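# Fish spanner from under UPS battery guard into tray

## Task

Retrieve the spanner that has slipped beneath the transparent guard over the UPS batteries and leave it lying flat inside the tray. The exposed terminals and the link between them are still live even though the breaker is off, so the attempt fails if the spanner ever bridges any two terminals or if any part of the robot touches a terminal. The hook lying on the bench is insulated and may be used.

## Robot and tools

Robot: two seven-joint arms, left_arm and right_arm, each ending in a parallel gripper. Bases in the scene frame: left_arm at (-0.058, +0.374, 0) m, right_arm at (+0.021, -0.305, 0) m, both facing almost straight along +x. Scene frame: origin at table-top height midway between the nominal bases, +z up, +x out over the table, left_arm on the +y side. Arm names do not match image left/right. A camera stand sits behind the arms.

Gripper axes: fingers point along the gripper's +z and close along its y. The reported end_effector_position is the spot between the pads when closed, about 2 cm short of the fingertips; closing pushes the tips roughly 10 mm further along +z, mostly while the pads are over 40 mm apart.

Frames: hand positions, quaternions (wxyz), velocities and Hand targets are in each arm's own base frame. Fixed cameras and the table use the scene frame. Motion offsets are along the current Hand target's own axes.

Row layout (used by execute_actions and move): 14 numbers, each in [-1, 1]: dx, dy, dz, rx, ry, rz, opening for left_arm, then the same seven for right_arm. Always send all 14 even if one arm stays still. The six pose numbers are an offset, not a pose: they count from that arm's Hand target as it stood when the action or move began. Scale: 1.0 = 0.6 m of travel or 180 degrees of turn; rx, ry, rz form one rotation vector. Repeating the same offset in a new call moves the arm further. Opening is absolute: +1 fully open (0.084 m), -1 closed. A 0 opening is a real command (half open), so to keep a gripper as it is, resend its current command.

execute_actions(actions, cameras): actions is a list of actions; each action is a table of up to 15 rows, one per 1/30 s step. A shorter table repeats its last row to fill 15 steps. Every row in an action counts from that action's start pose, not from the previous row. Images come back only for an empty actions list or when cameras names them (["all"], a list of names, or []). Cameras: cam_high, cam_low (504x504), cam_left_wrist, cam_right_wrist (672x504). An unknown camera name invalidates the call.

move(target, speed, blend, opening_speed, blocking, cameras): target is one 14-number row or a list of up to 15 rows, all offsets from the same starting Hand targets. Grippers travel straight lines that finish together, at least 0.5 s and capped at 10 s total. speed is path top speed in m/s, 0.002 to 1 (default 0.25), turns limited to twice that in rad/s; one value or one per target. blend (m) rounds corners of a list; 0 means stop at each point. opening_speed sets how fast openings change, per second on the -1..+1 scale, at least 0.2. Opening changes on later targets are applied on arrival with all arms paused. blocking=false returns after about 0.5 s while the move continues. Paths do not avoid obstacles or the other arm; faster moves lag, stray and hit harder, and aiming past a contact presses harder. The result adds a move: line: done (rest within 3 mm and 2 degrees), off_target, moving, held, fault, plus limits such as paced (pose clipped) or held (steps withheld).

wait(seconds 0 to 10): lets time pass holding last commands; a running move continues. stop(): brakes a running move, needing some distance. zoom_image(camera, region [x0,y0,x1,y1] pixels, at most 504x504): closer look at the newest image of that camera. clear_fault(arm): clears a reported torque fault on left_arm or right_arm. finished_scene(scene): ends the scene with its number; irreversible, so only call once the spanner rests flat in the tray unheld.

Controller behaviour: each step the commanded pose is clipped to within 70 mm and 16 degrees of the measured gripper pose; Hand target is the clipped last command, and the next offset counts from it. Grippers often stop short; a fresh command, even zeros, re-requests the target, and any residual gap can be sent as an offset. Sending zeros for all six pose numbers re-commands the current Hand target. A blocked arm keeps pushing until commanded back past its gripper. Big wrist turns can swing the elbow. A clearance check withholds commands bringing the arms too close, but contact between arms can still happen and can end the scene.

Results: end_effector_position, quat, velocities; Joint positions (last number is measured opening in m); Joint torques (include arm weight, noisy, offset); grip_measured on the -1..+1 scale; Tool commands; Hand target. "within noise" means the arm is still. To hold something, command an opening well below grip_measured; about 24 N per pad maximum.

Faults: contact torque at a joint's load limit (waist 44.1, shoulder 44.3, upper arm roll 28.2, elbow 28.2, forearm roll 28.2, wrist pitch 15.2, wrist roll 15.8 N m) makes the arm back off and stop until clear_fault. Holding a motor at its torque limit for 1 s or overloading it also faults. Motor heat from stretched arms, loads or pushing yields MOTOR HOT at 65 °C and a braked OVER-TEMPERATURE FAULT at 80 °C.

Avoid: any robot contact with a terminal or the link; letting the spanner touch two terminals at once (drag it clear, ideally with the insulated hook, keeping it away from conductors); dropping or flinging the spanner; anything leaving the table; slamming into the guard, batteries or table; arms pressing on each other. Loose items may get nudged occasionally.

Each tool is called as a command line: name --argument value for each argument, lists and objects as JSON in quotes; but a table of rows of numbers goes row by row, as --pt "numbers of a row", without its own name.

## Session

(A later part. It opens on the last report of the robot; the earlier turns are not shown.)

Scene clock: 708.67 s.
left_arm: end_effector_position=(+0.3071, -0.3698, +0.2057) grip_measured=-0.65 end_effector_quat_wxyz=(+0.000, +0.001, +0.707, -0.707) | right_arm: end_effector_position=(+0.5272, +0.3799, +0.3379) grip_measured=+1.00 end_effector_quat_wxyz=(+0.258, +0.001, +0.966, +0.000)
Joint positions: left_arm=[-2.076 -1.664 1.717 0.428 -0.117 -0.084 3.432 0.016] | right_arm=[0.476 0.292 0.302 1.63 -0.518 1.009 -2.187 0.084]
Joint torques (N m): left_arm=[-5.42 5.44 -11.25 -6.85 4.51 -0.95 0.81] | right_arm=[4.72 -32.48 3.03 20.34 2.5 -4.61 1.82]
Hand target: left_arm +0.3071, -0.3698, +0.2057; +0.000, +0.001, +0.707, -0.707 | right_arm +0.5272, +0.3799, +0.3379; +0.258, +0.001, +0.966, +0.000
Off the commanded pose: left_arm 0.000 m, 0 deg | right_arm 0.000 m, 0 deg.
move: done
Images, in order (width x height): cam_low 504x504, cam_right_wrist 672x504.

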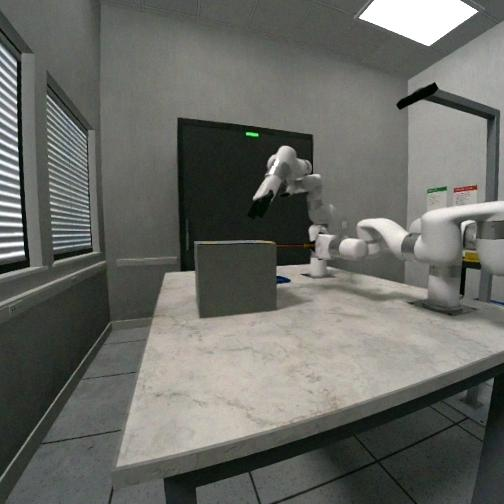

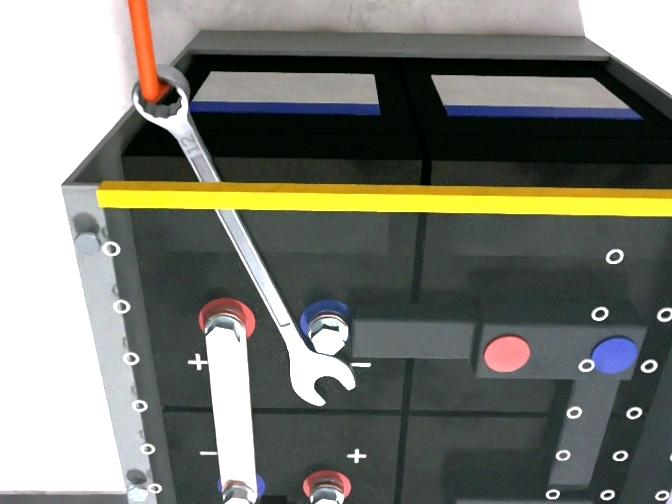

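move --pt "0 -0.0417 0 0 0 0 -1 0 0 0 0 0 0 1" --pt "0.1667 -0.0417 0 0 0 0 -1 0 0 0 0 0 0 1" --pt "0.112 -0.157 -0.533 -0.498 0.048 0.048 -1 0 0 0 0 0 0 1" --pt "-0.025 0.26 -0.567 -0.498 0.048 0.048 -1 0 0 0 0 0 0 1" --speed '[0.05,0.15,0.35,0.2]' --blend '[0,0.01,0.02,0]' --cameras '["all"]'

zoom_image --camera "cam_low" --region '[260, 230, 400, 340]'

Scene clock: 784.63 s.
left_arm: end_effector_position=(+0.2388, -0.3698, +0.2309) grip_measured=-0.65 end_effector_quat_wxyz=(-0.001, +0.001, +0.707, -0.707) | right_arm: end_effector_position=(+0.5272, +0.3799, +0.3379) grip_measured=+1.00 end_effector_quat_wxyz=(+0.258, +0.001, +0.966, +0.000)
Joint positions: left_arm=[-2.062 -1.664 1.666 0.22 -0.135 -0.278 3.4 0.016] | right_arm=[0.476 0.292 0.302 1.63 -0.518 1.009 -2.187 0.084]
Joint torques (N m): left_arm=[3.71 15.46 -13.59 0.38 0.01 2.32 -1.01] | right_arm=[4.8 -32.55 3.13 20.51 2.54 -4.58 1.71]
Motor temperatures (°C): left_arm=[34 36 48 41 41 35 45] | right_arm=[44 45 40 47 37 42 41]
Hand target: left_arm +0.2388, -0.3698, +0.2309; -0.001, +0.001, +0.707, -0.707 (not the last commanded pose) | right_arm +0.5272, +0.3799, +0.3379; +0.258, +0.001, +0.966, +0.000
Off the commanded pose: left_arm 0.394 m, 90 deg | right_arm 0.000 m, 0 deg.
move: held (left_arm; a check stopped the path); path passed 1 of 4 targets; limits=held
pose unreachable (left arm): on one or more control steps of this call, first in action 0 (counted from 0), this arm could not follow its commanded pose, so it was not sent that pose on those steps. It may still have moved: this result reports where it is.
cause: moving toward the commanded pose would bring two parts of the arm too close to each other (joints 3 (upper arm roll) to 5 (forearm roll) lie between them).

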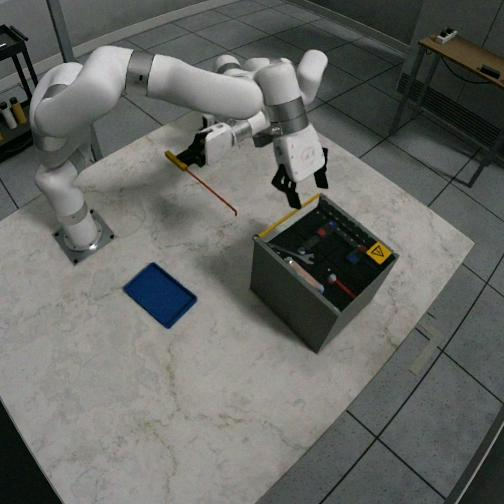

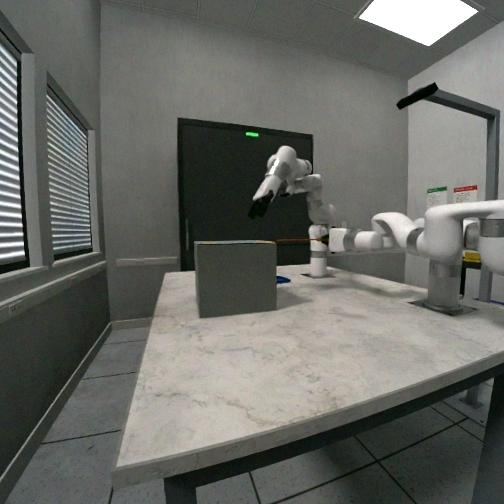

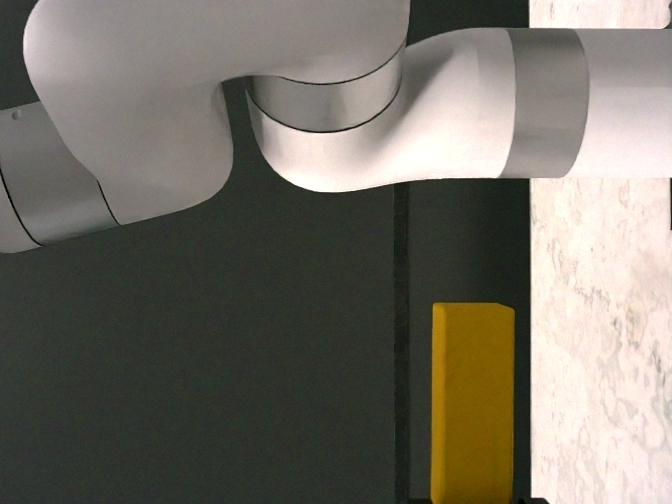

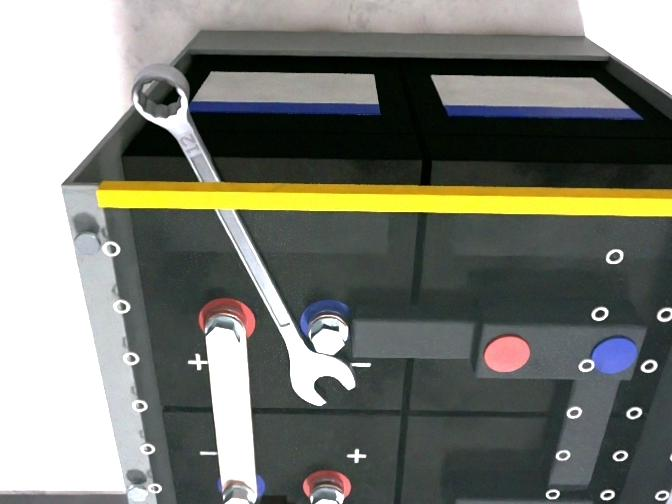

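Scaled by 3.600.

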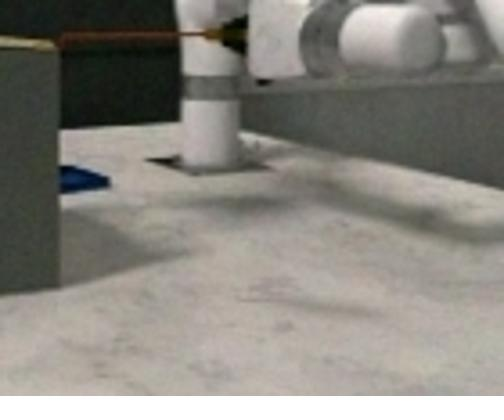

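move --pt "-0.102 -0.148 -0.417 0 0 0 -1 0 0 0 0 0 0 1" --pt "-0.138 0.02 -0.583 -0.498 0.048 0.048 -1 0 0 0 0 0 0 1" --pt "-0.138 0.31 -0.583 -0.498 0.048 0.048 -1 0 0 0 0 0 0 1" --speed '[0.25,0.35,0.15]' --blend '[0.02,0,0]' --cameras '["cam_low","cam_left_wrist"]'

zoom_image --camera "cam_low" --region '[260, 230, 400, 340]'

Scene clock: 795.63 s.
left_arm: end_effector_position=(+0.2427, -0.3559, +0.2359) grip_measured=-0.65 end_effector_quat_wxyz=(+0.001, +0.000, +0.707, -0.707) | right_arm: end_effector_position=(+0.5272, +0.3799, +0.3379) grip_measured=+1.00 end_effector_quat_wxyz=(+0.258, +0.001, +0.966, +0.000)
Joint positions: left_arm=[-1.984 -1.639 1.647 0.201 -0.145 -0.219 3.382 0.016] | right_arm=[0.476 0.292 0.302 1.63 -0.518 1.009 -2.187 0.084]
Joint torques (N m): left_arm=[-5.25 3.35 -9.14 0.63 5.06 -1.24 0.92] | right_arm=[4.85 -32.3 2.92 20.65 2.59 -4.57 1.65]
Hand target: left_arm +0.2427, -0.3559, +0.2359; +0.001, +0.000, +0.707, -0.707 (not the last commanded pose) | right_arm +0.5272, +0.3799, +0.3379; +0.258, +0.001, +0.966, +0.000
Off the commanded pose: left_arm 0.394 m, 90 deg | right_arm 0.000 m, 0 deg.
move: held (left_arm; a check stopped the path); path passed 0 of 3 targets; limits=held
pose unreachable (left arm): on one or more control steps of this call, first in action 0 (counted from 0), this arm could not follow its commanded pose, so it was not sent that pose on those steps. It may still have moved: this result reports where it is.
cause: moving toward the commanded pose would bring two parts of the arm too close to each other (joints 3 (upper arm roll) to 5 (forearm roll) lie between them).
Images, in order (width x height): cam_low 504x504, cam_left_wrist 672x504.

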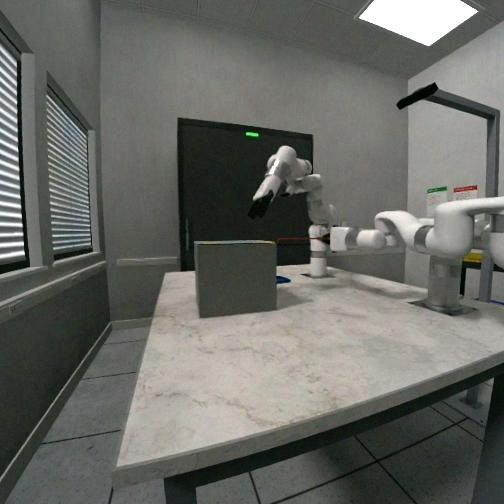

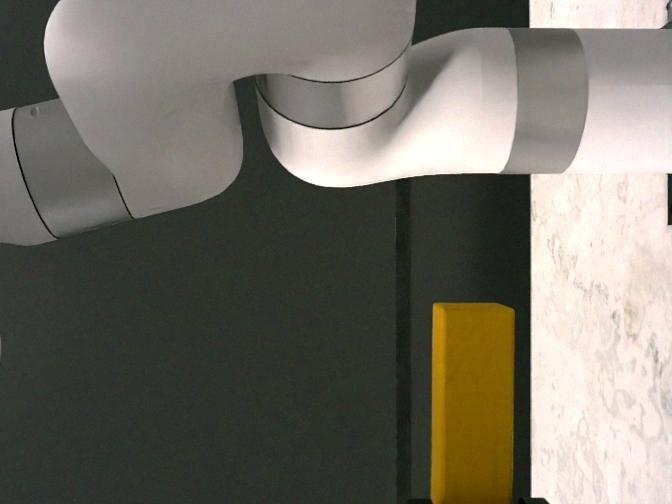

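Scaled by 3.600.

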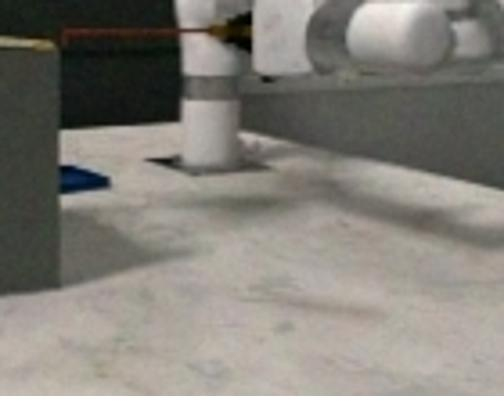

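move --pt "-0.075 -0.117 -0.05 0 0 0 -1 0 0 0 0 0 0 1" --pt "-0.12 -0.14 -0.4 0 0 0 -1 0 0 0 0 0 0 1" --speed '[0.15,0.25]' --cameras '["cam_low"]'

Scene clock: 804.33 s.
left_arm: end_effector_position=(+0.3143, -0.1159, +0.3199) grip_measured=-0.65 end_effector_quat_wxyz=(+0.000, +0.000, +0.707, -0.707) | right_arm: end_effector_position=(+0.5272, +0.3799, +0.3379) grip_measured=+1.00 end_effector_quat_wxyz=(+0.258, +0.001, +0.966, +0.000)
Joint positions: left_arm=[-1.132 -1.53 1.397 0.473 -0.14 0.905 3.089 0.016] | right_arm=[0.476 0.292 0.302 1.63 -0.518 1.009 -2.187 0.084]
Joint torques (N m): left_arm=[4.09 4.1 -10.32 6.7 1.74 1.48 -0.97] | right_arm=[4.8 -32.43 2.91 20.53 2.54 -4.56 1.58]
Hand target: left_arm +0.3144, -0.1159, +0.3199; +0.001, +0.000, +0.707, -0.707 | right_arm +0.5272, +0.3799, +0.3379; +0.258, +0.001, +0.966, +0.000
Off the commanded pose: left_arm 0.000 m, 0 deg | right_arm 0.000 m, 0 deg.
move: done
Images, in order (width x height): cam_low 504x504.

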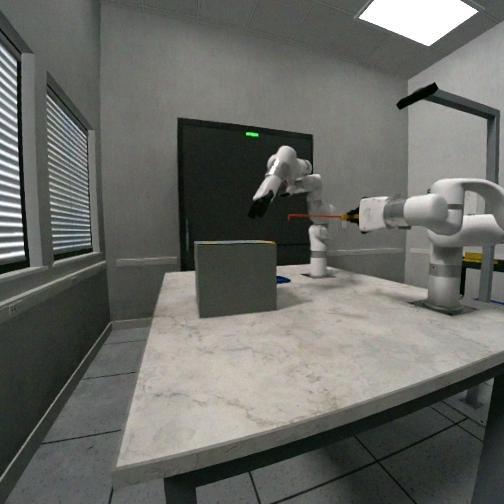

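move --pt "-0.0127 0.333 -0.16 -0.498 0.048 0.048 -1 0.248 -0.217 -0.128 0.1706 -0.357 -0.5102 0" --pt "-0.0127 0.471 -0.16 -0.498 0.048 0.048 -1 0.248 -0.217 -0.128 0.1706 -0.357 -0.5102 0" --speed '[0.35,0.12]' --cameras '["all"]'

zoom_image --camera "cam_low" --region '[290, 230, 420, 340]'

Scene clock: 821.03 s.
left_arm: end_effector_position=(+0.3221, -0.0199, +0.0373) grip_measured=-0.65 end_effector_quat_wxyz=(+0.000, +0.095, +0.995, -0.001) | right_arm: end_effector_position=(+0.3598, +0.2499, +0.3302) grip_measured=-0.01 end_effector_quat_wxyz=(+0.590, -0.590, +0.390, -0.390)
Joint positions: left_arm=[-1.325 -0.3 1.372 0.397 0.599 0.537 2.841 0.016] | right_arm=[0.514 -0.671 0.207 0.32 -2.654 0.612 -1.848 0.044]
Joint torques (N m): left_arm=[-5.33 5.11 -1.3 17.32 -2.35 -3.2 0.7] | right_arm=[4.44 -10 -3.06 19.02 -2.76 4.25 1.64]
Hand target: left_arm +0.3221, -0.0199, +0.0373; +0.000, +0.095, +0.995, -0.001 | right_arm +0.3598, +0.2499, +0.3302; +0.590, -0.590, +0.390, -0.390
Off the commanded pose: left_arm 0.000 m, 0 deg | right_arm 0.000 m, 0 deg.
move: done

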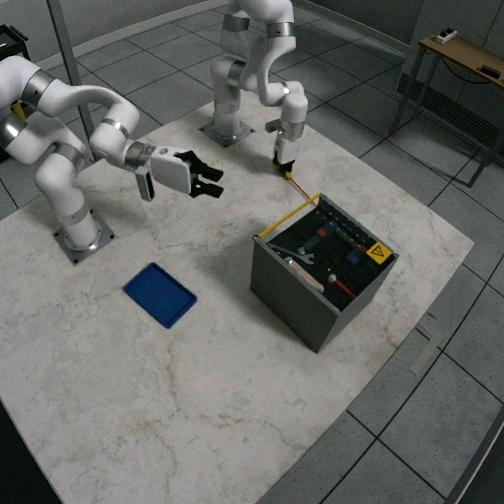

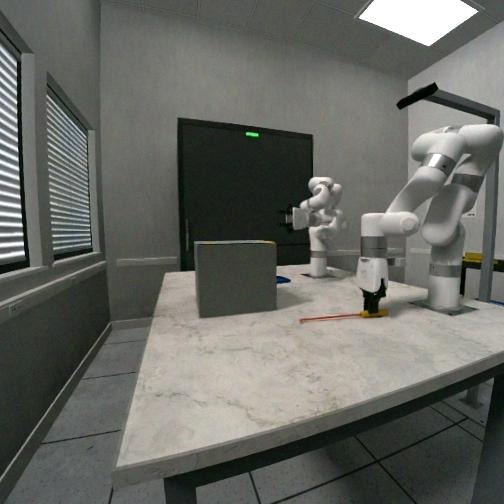

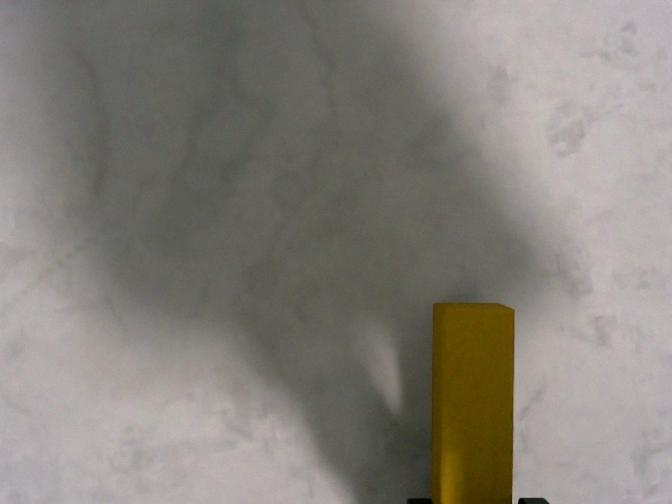

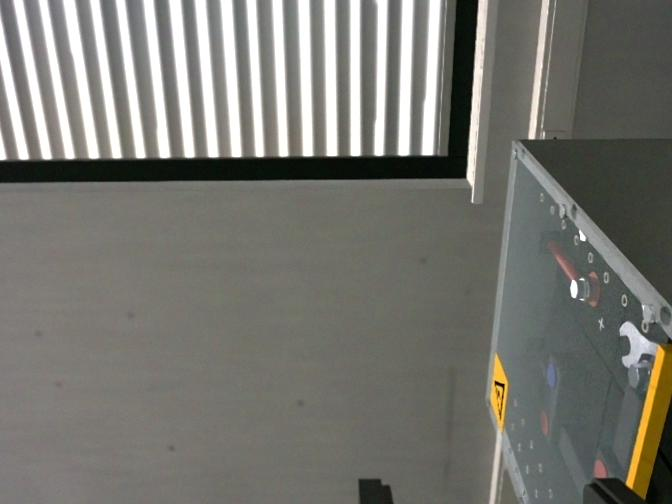

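Scaled by 3.877.

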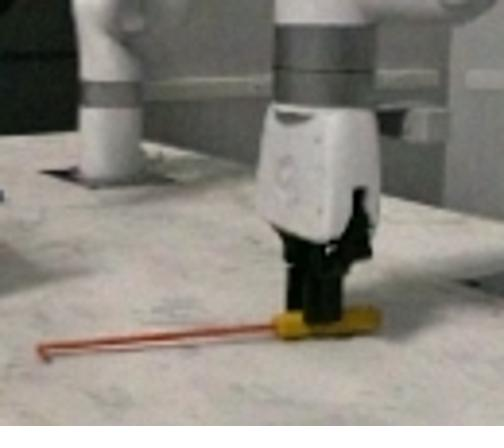

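move --pt "0 0 0.006 0 0 0 -1 0 0 0 0 0 0 0" --pt "0 0 0.006 0 0 0 0 0.009 0.2095 0.11 0 0 0 0" --pt "0.0 0 -0.25 0 0 0 0 0.009 0.2095 0.11 0 0 0 0" --speed '[0.05,0.15,0.15]' --opening_speed 1 --cameras '["all"]'

zoom_image --camera "cam_high" --region '[210, 170, 330, 290]'

Scene clock: 835.33 s.
left_arm: end_effector_position=(+0.3220, -0.0197, +0.1872) grip_measured=-0.01 end_effector_quat_wxyz=(+0.000, +0.095, +0.995, -0.001) | right_arm: end_effector_position=(+0.4227, +0.2707, +0.2045) grip_measured=-0.01 end_effector_quat_wxyz=(+0.590, -0.590, +0.390, -0.390)
Joint positions: left_arm=[-1.03 -0.737 0.858 0.585 0.58 1.186 2.77 0.044] | right_arm=[0.473 -0.028 0.225 0.391 -2.82 1.17 -1.694 0.044]
Joint torques (N m): left_arm=[4.32 -5.67 -9.02 21.14 -2.29 0.15 0.82] | right_arm=[-4.47 -9.69 -2.23 17.38 -2.69 3.89 1.65]
Hand target: left_arm +0.3220, -0.0197, +0.1873; +0.000, +0.095, +0.995, -0.001 | right_arm +0.4227, +0.2707, +0.2045; +0.590, -0.590, +0.390, -0.390
Off the commanded pose: left_arm 0.000 m, 0 deg | right_arm 0.000 m, 0 deg.
move: done

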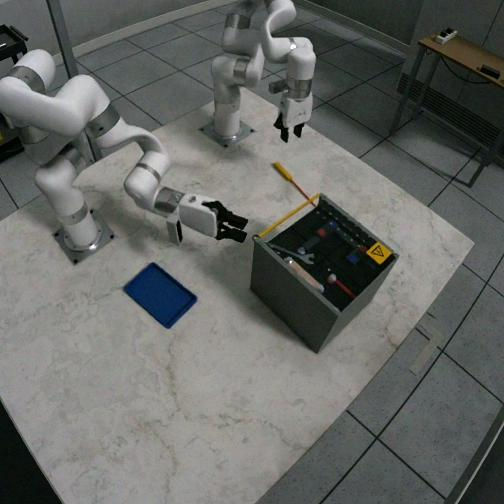

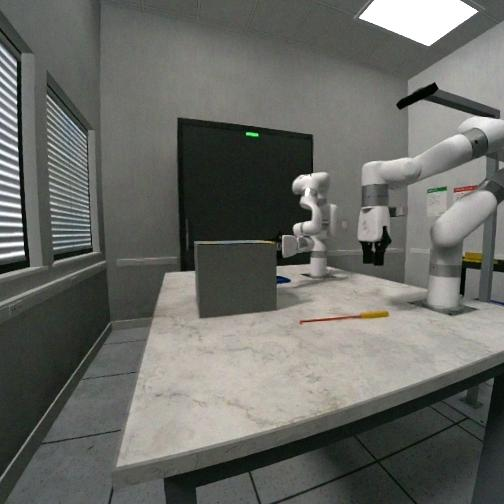

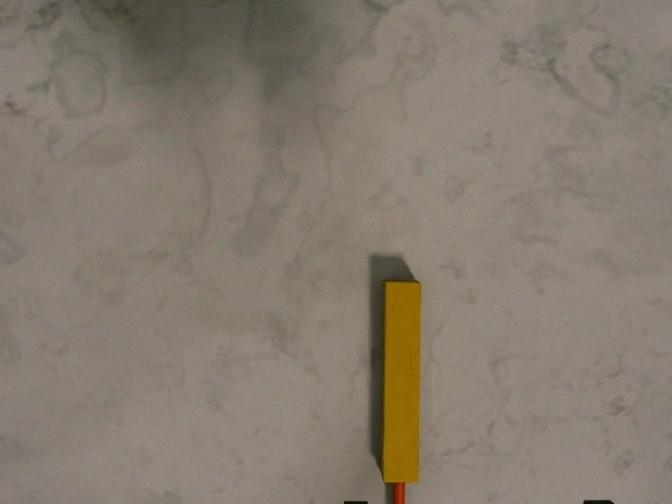

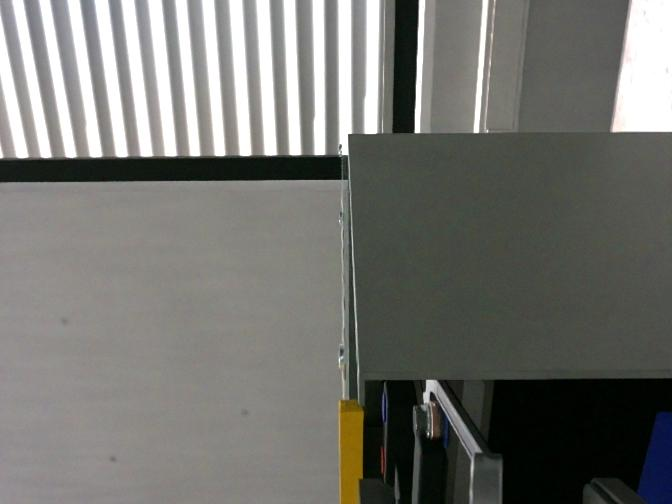

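Scaled by 4.200.

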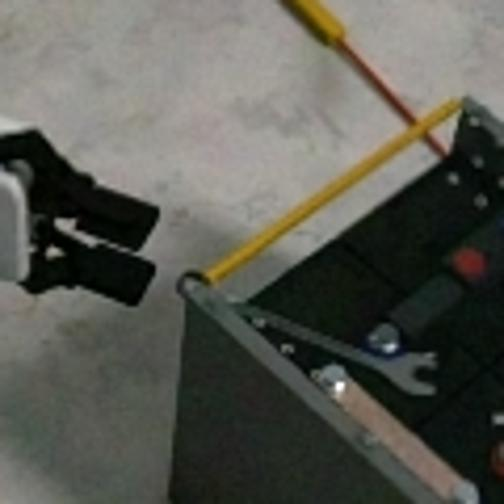

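zoom_image --camera "cam_right_wrist" --region '[330, 354, 672, 504]'

Scaled by 1.474.

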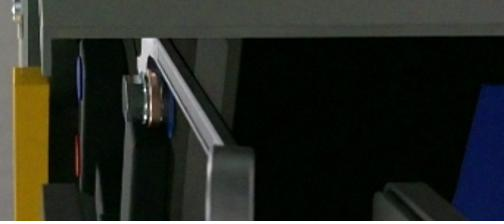

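move --pt "0 0 0 0 0 0 0 -0.0033 0.0167 0 0 0 0 0" --pt "0 0 0 0 0 0 0 -0.0033 0.0167 0.045 0 0 0 0" --speed 0.08 --cameras '["cam_right_wrist","cam_high"]'

zoom_image --camera "cam_right_wrist" --region '[330, 354, 672, 504]'

zoom_image --camera "cam_high" --region '[230, 200, 330, 290]'

Scene clock: 859.60 s.
left_arm: end_effector_position=(+0.3220, -0.0197, +0.1873) grip_measured=-0.01 end_effector_quat_wxyz=(+0.000, +0.095, +0.995, -0.001) | right_arm: end_effector_position=(+0.4468, +0.2831, +0.1945) grip_measured=-0.01 end_effector_quat_wxyz=(+0.590, -0.590, +0.390, -0.390)
Joint positions: left_arm=[-1.03 -0.737 0.858 0.585 0.58 1.186 2.77 0.044] | right_arm=[0.463 0.082 0.213 0.481 -2.847 1.191 -1.701 0.044]
Joint torques (N m): left_arm=[3.38 -5.62 -8.72 20.99 -1.26 -2.48 0.88] | right_arm=[-4.37 -12.07 -1.99 17.31 -2.8 0.8 -1.84]
Motor temperatures (°C): left_arm=[34 36 46 50 41 36 45] | right_arm=[44 42 39 46 37 41 41]
Hand target: left_arm +0.3220, -0.0197, +0.1873; +0.000, +0.095, +0.995, -0.001 | right_arm +0.4468, +0.2831, +0.1945; +0.590, -0.590, +0.390, -0.390
Off the commanded pose: left_arm 0.000 m, 0 deg | right_arm 0.000 m, 0 deg.
move: done
Images, in order (width x height): cam_high 504x504, cam_right_wrist 672x504.

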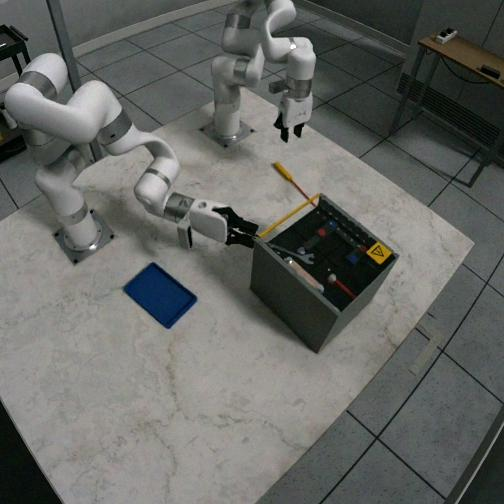

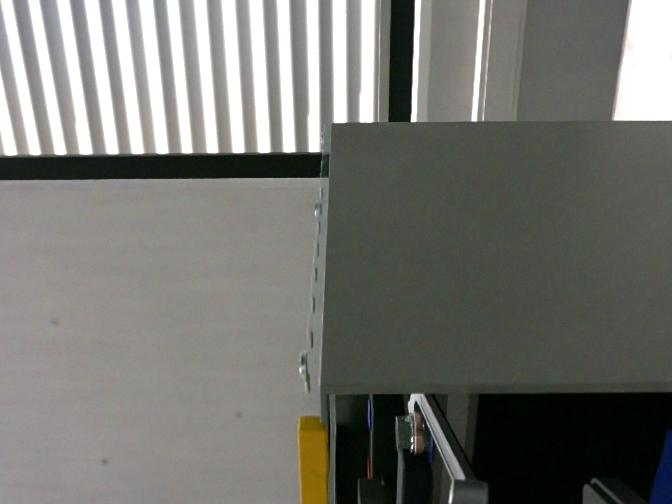

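Scaled by 1.474.

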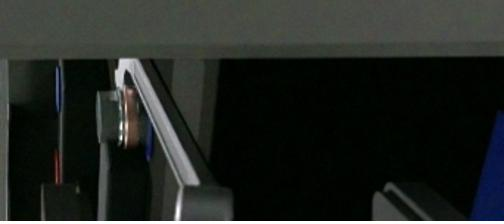

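Scaled by 5.040.

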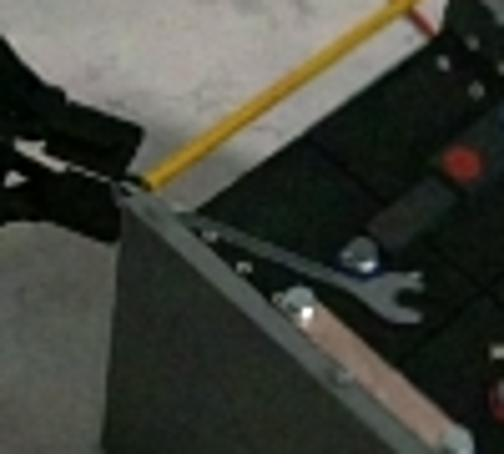

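move --pt "0 0 0 0 0 0 0 0.001 0 0.035 0 0 0 0" --pt "0 0 0 0 0 0 0 0.001 0 0.035 0 0 0 -0.8" --speed 0.05 --opening_speed 0.8 --cameras '["cam_right_wrist","cam_high"]'

zoom_image --camera "cam_right_wrist" --region '[330, 354, 672, 504]'

zoom_image --camera "cam_high" --region '[230, 200, 330, 290]'

Scene clock: 871.53 s.
left_arm: end_effector_position=(+0.3220, -0.0197, +0.1873) grip_measured=-0.01 end_effector_quat_wxyz=(+0.000, +0.095, +0.995, -0.001) | right_arm: end_effector_position=(+0.4663, +0.2908, +0.1945) grip_measured=-0.82 end_effector_quat_wxyz=(+0.590, -0.590, +0.390, -0.390) end_effector_velocity=(+0.000, -0.001, +0.000) end_effector_angular_velocity=(+0.001, -0.001, -0.001)
Joint positions: left_arm=[-1.03 -0.737 0.858 0.585 0.58 1.186 2.77 0.044] | right_arm=[0.453 0.133 0.202 0.551 -2.869 1.171 -1.707 0.008]
Joint velocities: left_arm=[within noise] | right_arm=[0 0 -0.001 0 0 0.001 0 -0.001]
Joint torques (N m): left_arm=[2.42 -4.48 -7.94 20.8 0.23 -2.69 0.72] | right_arm=[-4.27 -15.04 -1.67 15.02 -2.68 1.72 -1.79]
Hand target: left_arm +0.3220, -0.0197, +0.1873; +0.000, +0.095, +0.995, -0.001 | right_arm +0.4663, +0.2908, +0.1945; +0.590, -0.590, +0.390, -0.390
Off the commanded pose: left_arm 0.000 m, 0 deg | right_arm 0.000 m, 0 deg.
move: done
Images, in order (width x height): cam_high 504x504, cam_right_wrist 672x504.

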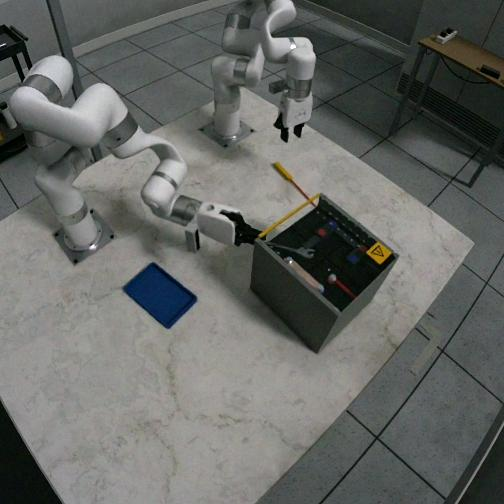

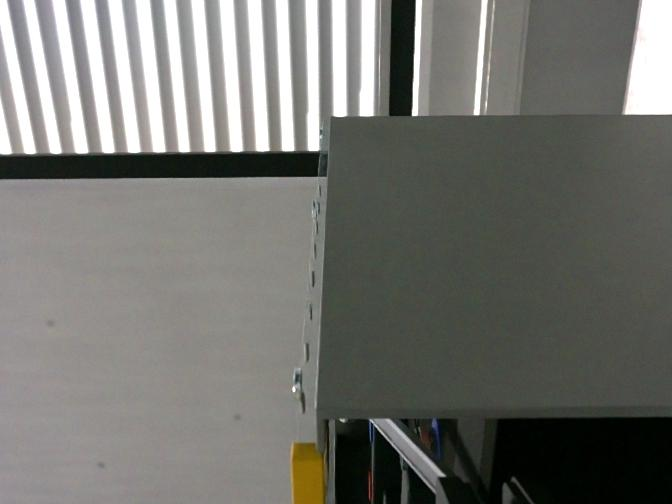

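Scaled by 1.474.

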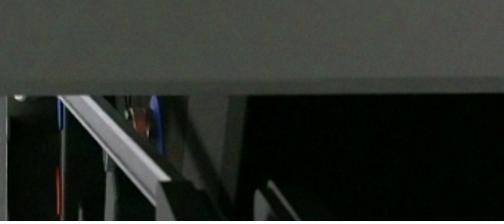

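Scaled by 5.040.

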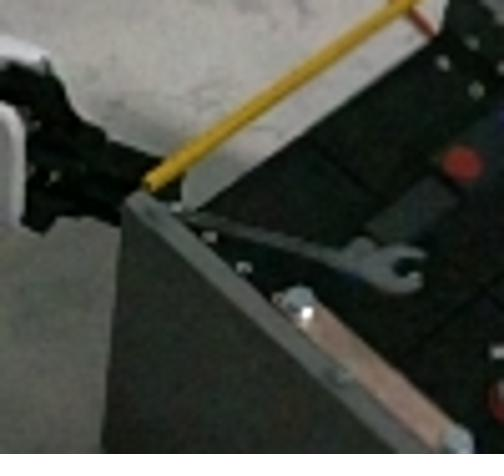

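move --target '[0,0,0,0,0,0,0,0,0,0,0,0,0,-1]' --cameras '["cam_right_wrist","cam_high"]'

zoom_image --camera "cam_right_wrist" --region '[330, 404, 530, 504]'

zoom_image --camera "cam_high" --region '[240, 210, 340, 290]'

Scene clock: 885.27 s.
left_arm: end_effector_position=(+0.3220, -0.0197, +0.1873) grip_measured=-0.01 end_effector_quat_wxyz=(+0.000, +0.095, +0.995, -0.001) | right_arm: end_effector_position=(+0.4663, +0.2908, +0.1945) grip_measured=-0.82 end_effector_quat_wxyz=(+0.590, -0.590, +0.390, -0.390)
Joint positions: left_arm=[-1.03 -0.737 0.858 0.585 0.58 1.186 2.77 0.044] | right_arm=[0.453 0.133 0.202 0.551 -2.869 1.171 -1.707 0.008]
Joint torques (N m): left_arm=[2.2 -3.17 -8.27 20.66 1.03 -2.55 0.45] | right_arm=[-2.94 -23.88 -0.7 13.41 -2.05 3.79 -1.44]
Hand target: left_arm +0.3220, -0.0197, +0.1873; +0.000, +0.095, +0.995, -0.001 | right_arm +0.4663, +0.2908, +0.1945; +0.590, -0.590, +0.390, -0.390
Off the commanded pose: left_arm 0.000 m, 0 deg | right_arm 0.000 m, 0 deg.
move: done
Images, in order (width x height): cam_high 504x504, cam_right_wrist 672x504.

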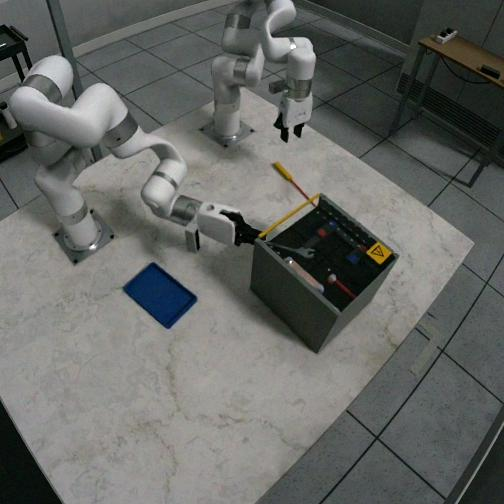

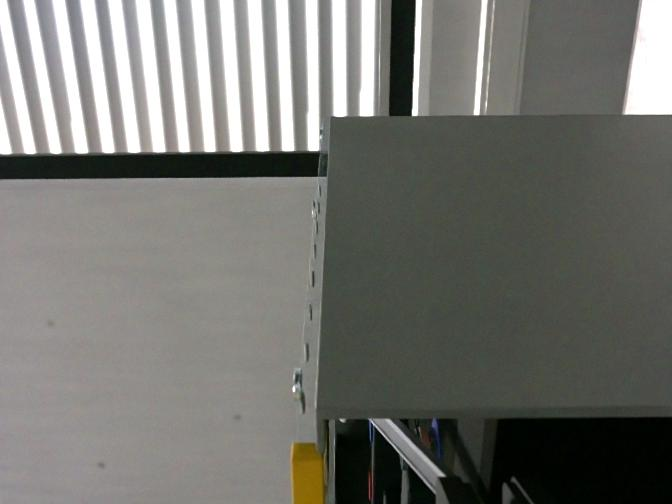

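Scaled by 2.520.

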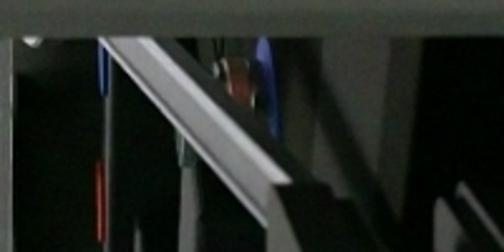

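Scaled by 5.040.

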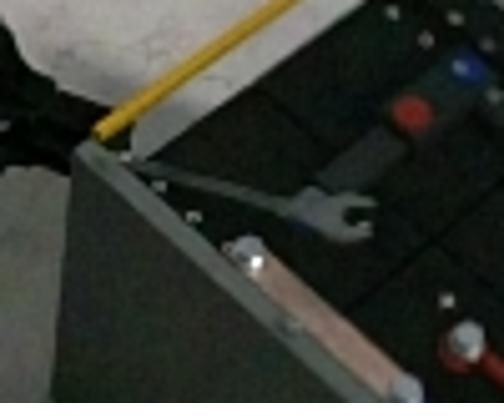

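move --target '[0,0,0,0,0,0,0,0,-0.015,0,-0.033,0,0,-1]' --speed 0.03 --cameras '["cam_right_wrist","cam_high"]'

zoom_image --camera "cam_right_wrist" --region '[330, 404, 530, 504]'

zoom_image --camera "cam_high" --region '[240, 210, 340, 290]'

Scene clock: 921.33 s.
left_arm: end_effector_position=(+0.3220, -0.0197, +0.1873) grip_measured=-0.01 end_effector_quat_wxyz=(+0.000, +0.095, +0.995, -0.001) | right_arm: end_effector_position=(+0.4663, +0.2908, +0.2035) grip_measured=-0.82 end_effector_quat_wxyz=(-0.559, +0.620, -0.409, +0.369)
Joint positions: left_arm=[-1.03 -0.737 0.858 0.585 0.58 1.186 2.77 0.044] | right_arm=[0.443 0.047 0.198 0.589 -2.846 0.945 -1.732 0.008]
Joint torques (N m): left_arm=[2.06 -1.54 -7.65 20.05 1.64 -2.59 0.56] | right_arm=[-4.52 -23.18 -2.04 19.53 2.61 0.79 -1.81]
Hand target: left_arm +0.3220, -0.0197, +0.1873; +0.000, +0.095, +0.995, -0.001 | right_arm +0.4663, +0.2908, +0.2035; -0.559, +0.620, -0.409, +0.369
Off the commanded pose: left_arm 0.000 m, 0 deg | right_arm 0.000 m, 0 deg.
move: done
Images, in order (width x height): cam_high 504x504, cam_right_wrist 672x504.

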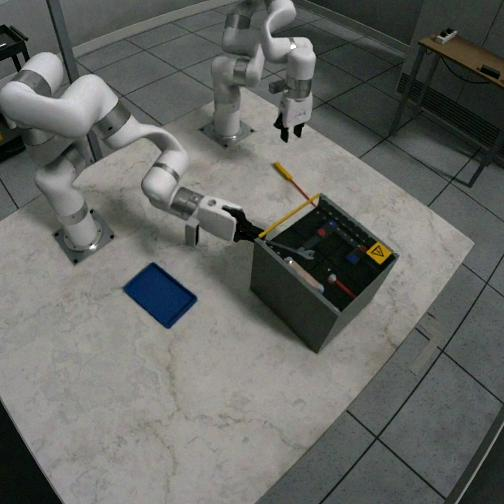

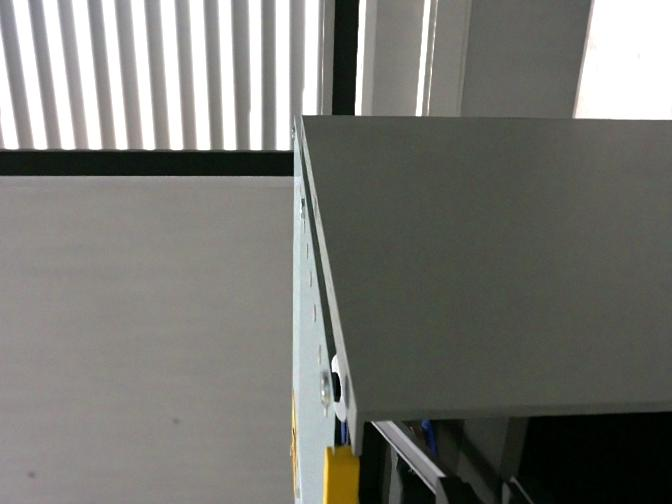

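Scaled by 2.520.

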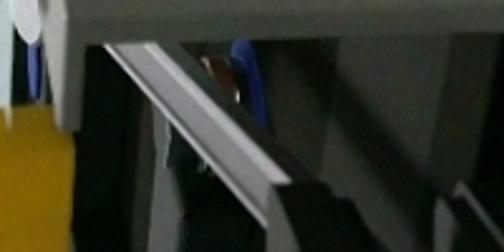

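Scaled by 5.040.

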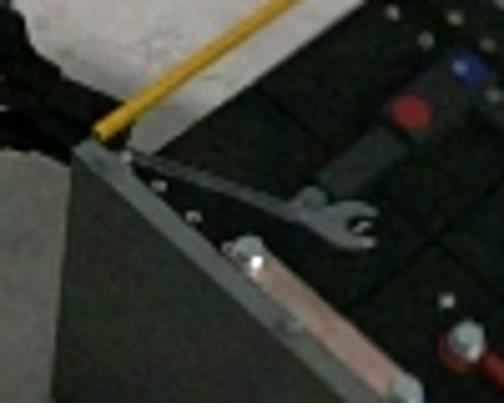

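move --target '[0,0,0,0,0,0,0,0,-0.0166,-0.0017,-0.04,0,0,-1]' --speed 0.03 --cameras '["cam_right_wrist","cam_high"]'

zoom_image --camera "cam_right_wrist" --region '[290, 304, 550, 504]'

zoom_image --camera "cam_high" --region '[240, 210, 340, 290]'

Scene clock: 937.63 s.
left_arm: end_effector_position=(+0.3220, -0.0197, +0.1873) grip_measured=-0.01 end_effector_quat_wxyz=(+0.000, +0.095, +0.995, -0.001) | right_arm: end_effector_position=(+0.4663, +0.2908, +0.2135) grip_measured=-0.82 end_effector_quat_wxyz=(-0.519, +0.653, -0.432, +0.343)
Joint positions: left_arm=[-1.03 -0.737 0.858 0.585 0.58 1.186 2.77 0.044] | right_arm=[0.431 -0.019 0.187 0.66 -2.808 0.685 -1.781 0.008]
Joint torques (N m): left_arm=[1.85 0.1 -7.39 19.83 1.95 -2.55 0.48] | right_arm=[-4.49 -22.71 -2.26 20.84 2.68 0.46 -1.85]
Hand target: left_arm +0.3220, -0.0197, +0.1873; +0.000, +0.095, +0.995, -0.001 | right_arm +0.4663, +0.2908, +0.2135; -0.519, +0.653, -0.432, +0.343
Off the commanded pose: left_arm 0.000 m, 0 deg | right_arm 0.000 m, 0 deg.
move: done
Images, in order (width x height): cam_high 504x504, cam_right_wrist 672x504.

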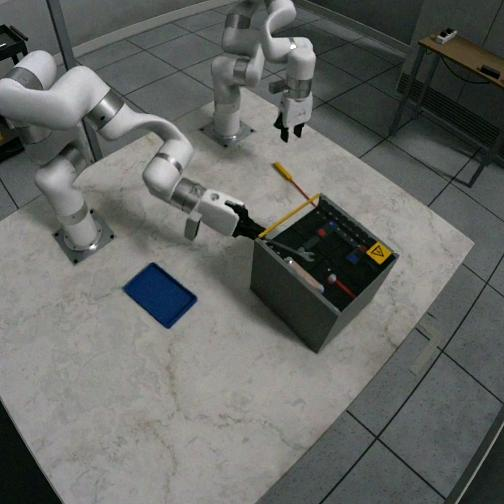

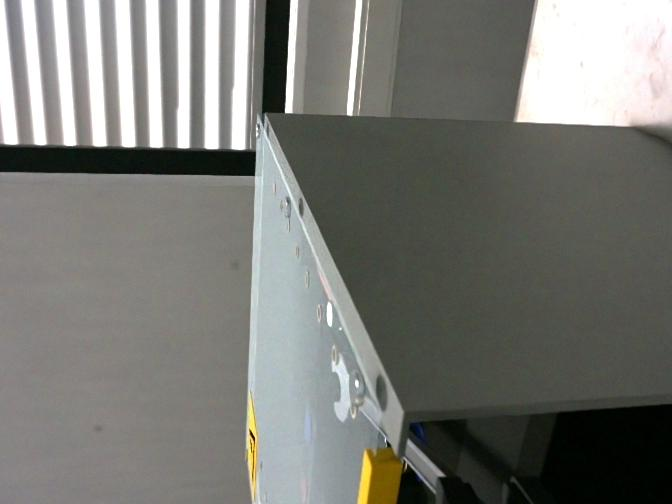

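Scaled by 1.938.

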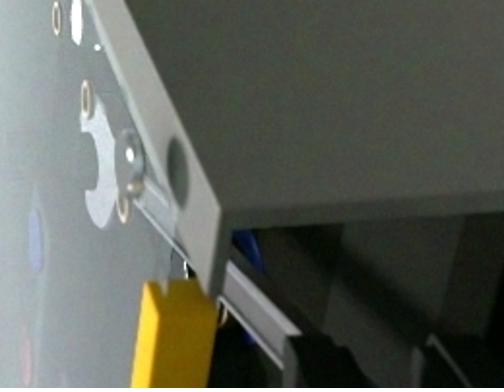

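Scaled by 5.040.

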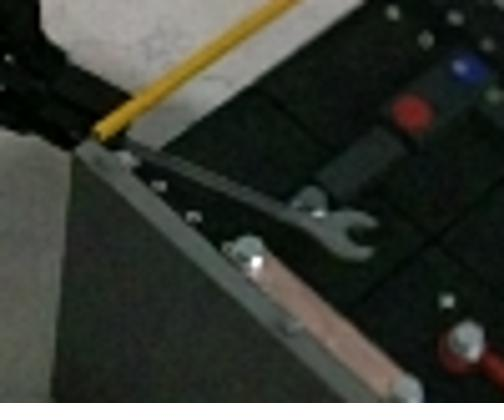

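zoom_image --camera "cam_right_wrist" --region '[310, 330, 430, 450]'

zoom_image --camera "cam_high" --region '[270, 235, 330, 285]'

Scaled by 4.200.

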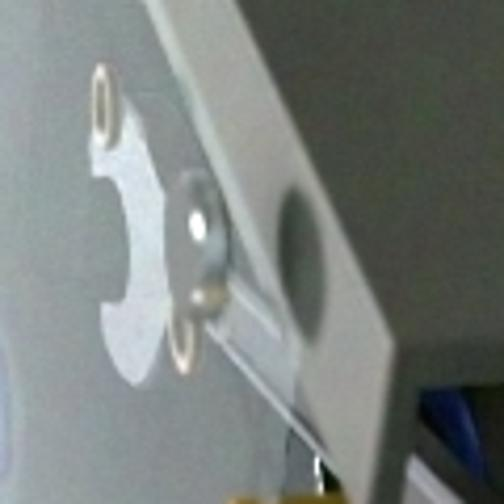

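Scaled by 8.400.

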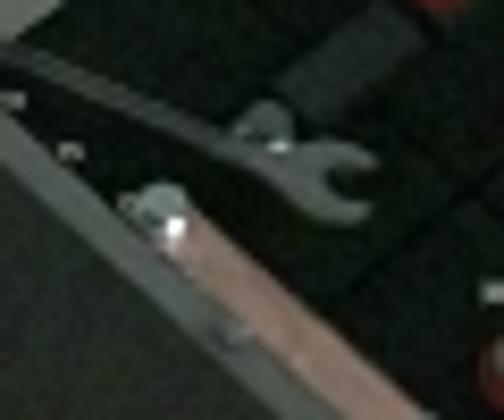

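move --target '[0,0,0,0,0,0,0,0,-0.0073,-0.0017,0.005,0,0,-1]' --speed 0.03 --cameras '["cam_right_wrist","cam_high"]'

zoom_image --camera "cam_right_wrist" --region '[310, 330, 430, 450]'

zoom_image --camera "cam_high" --region '[270, 235, 330, 285]'

Scene clock: 992.00 s.
left_arm: end_effector_position=(+0.3220, -0.0197, +0.1873) grip_measured=-0.01 end_effector_quat_wxyz=(+0.000, +0.095, +0.995, -0.001) | right_arm: end_effector_position=(+0.4663, +0.2908, +0.2180) grip_measured=-0.82 end_effector_quat_wxyz=(-0.524, +0.649, -0.429, +0.346)
Joint positions: left_arm=[-1.03 -0.737 0.858 0.585 0.58 1.186 2.77 0.044] | right_arm=[0.431 -0.027 0.188 0.654 -2.81 0.698 -1.778 0.008]
Joint torques (N m): left_arm=[1.38 1.18 -7.19 19.6 1.84 -2.7 0.21] | right_arm=[4.79 -22.61 1.7 16.49 -2.77 3.99 1.69]
Hand target: left_arm +0.3220, -0.0197, +0.1873; +0.000, +0.095, +0.995, -0.001 | right_arm +0.4663, +0.2908, +0.2180; -0.524, +0.649, -0.429, +0.346
Off the commanded pose: left_arm 0.000 m, 0 deg | right_arm 0.000 m, 0 deg.
move: done
Images, in order (width x height): cam_high 504x504, cam_right_wrist 672x504.

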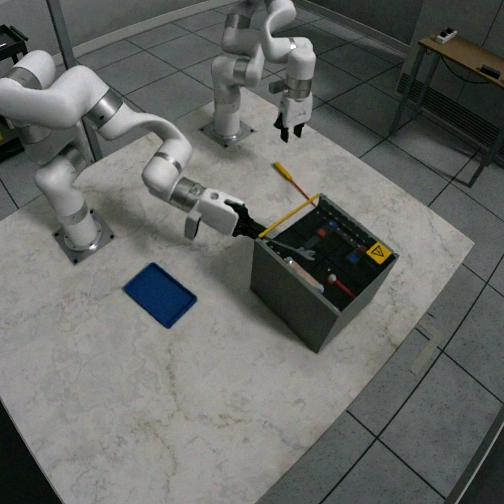

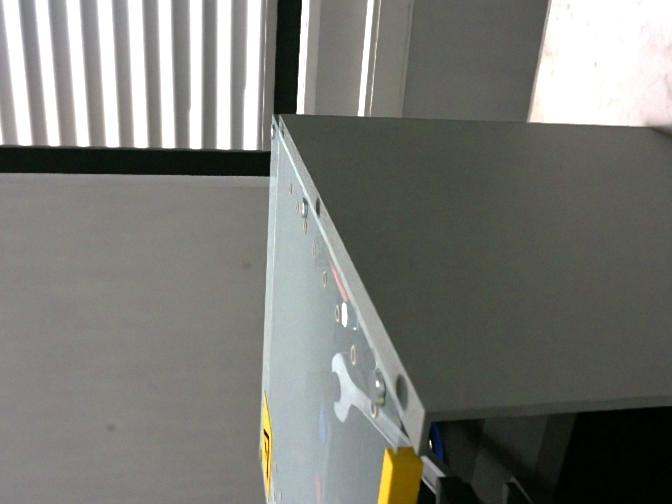

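Scaled by 4.200.

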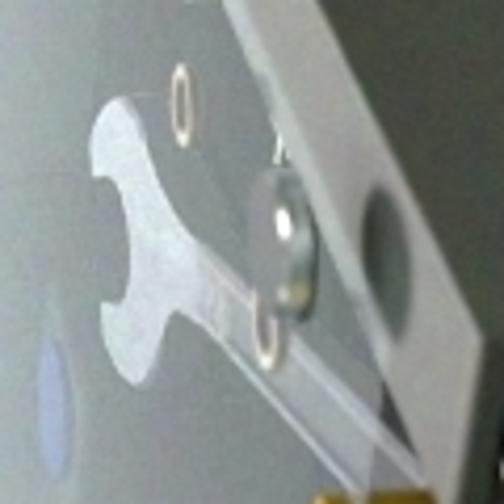

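Scaled by 8.400.

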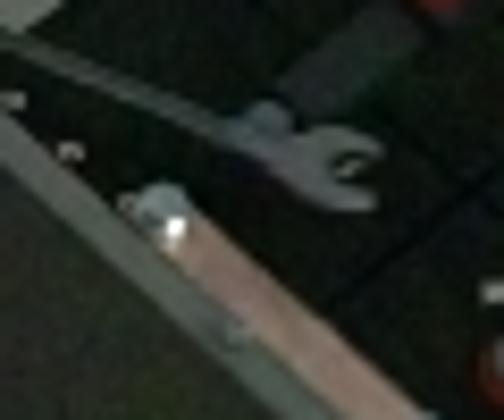

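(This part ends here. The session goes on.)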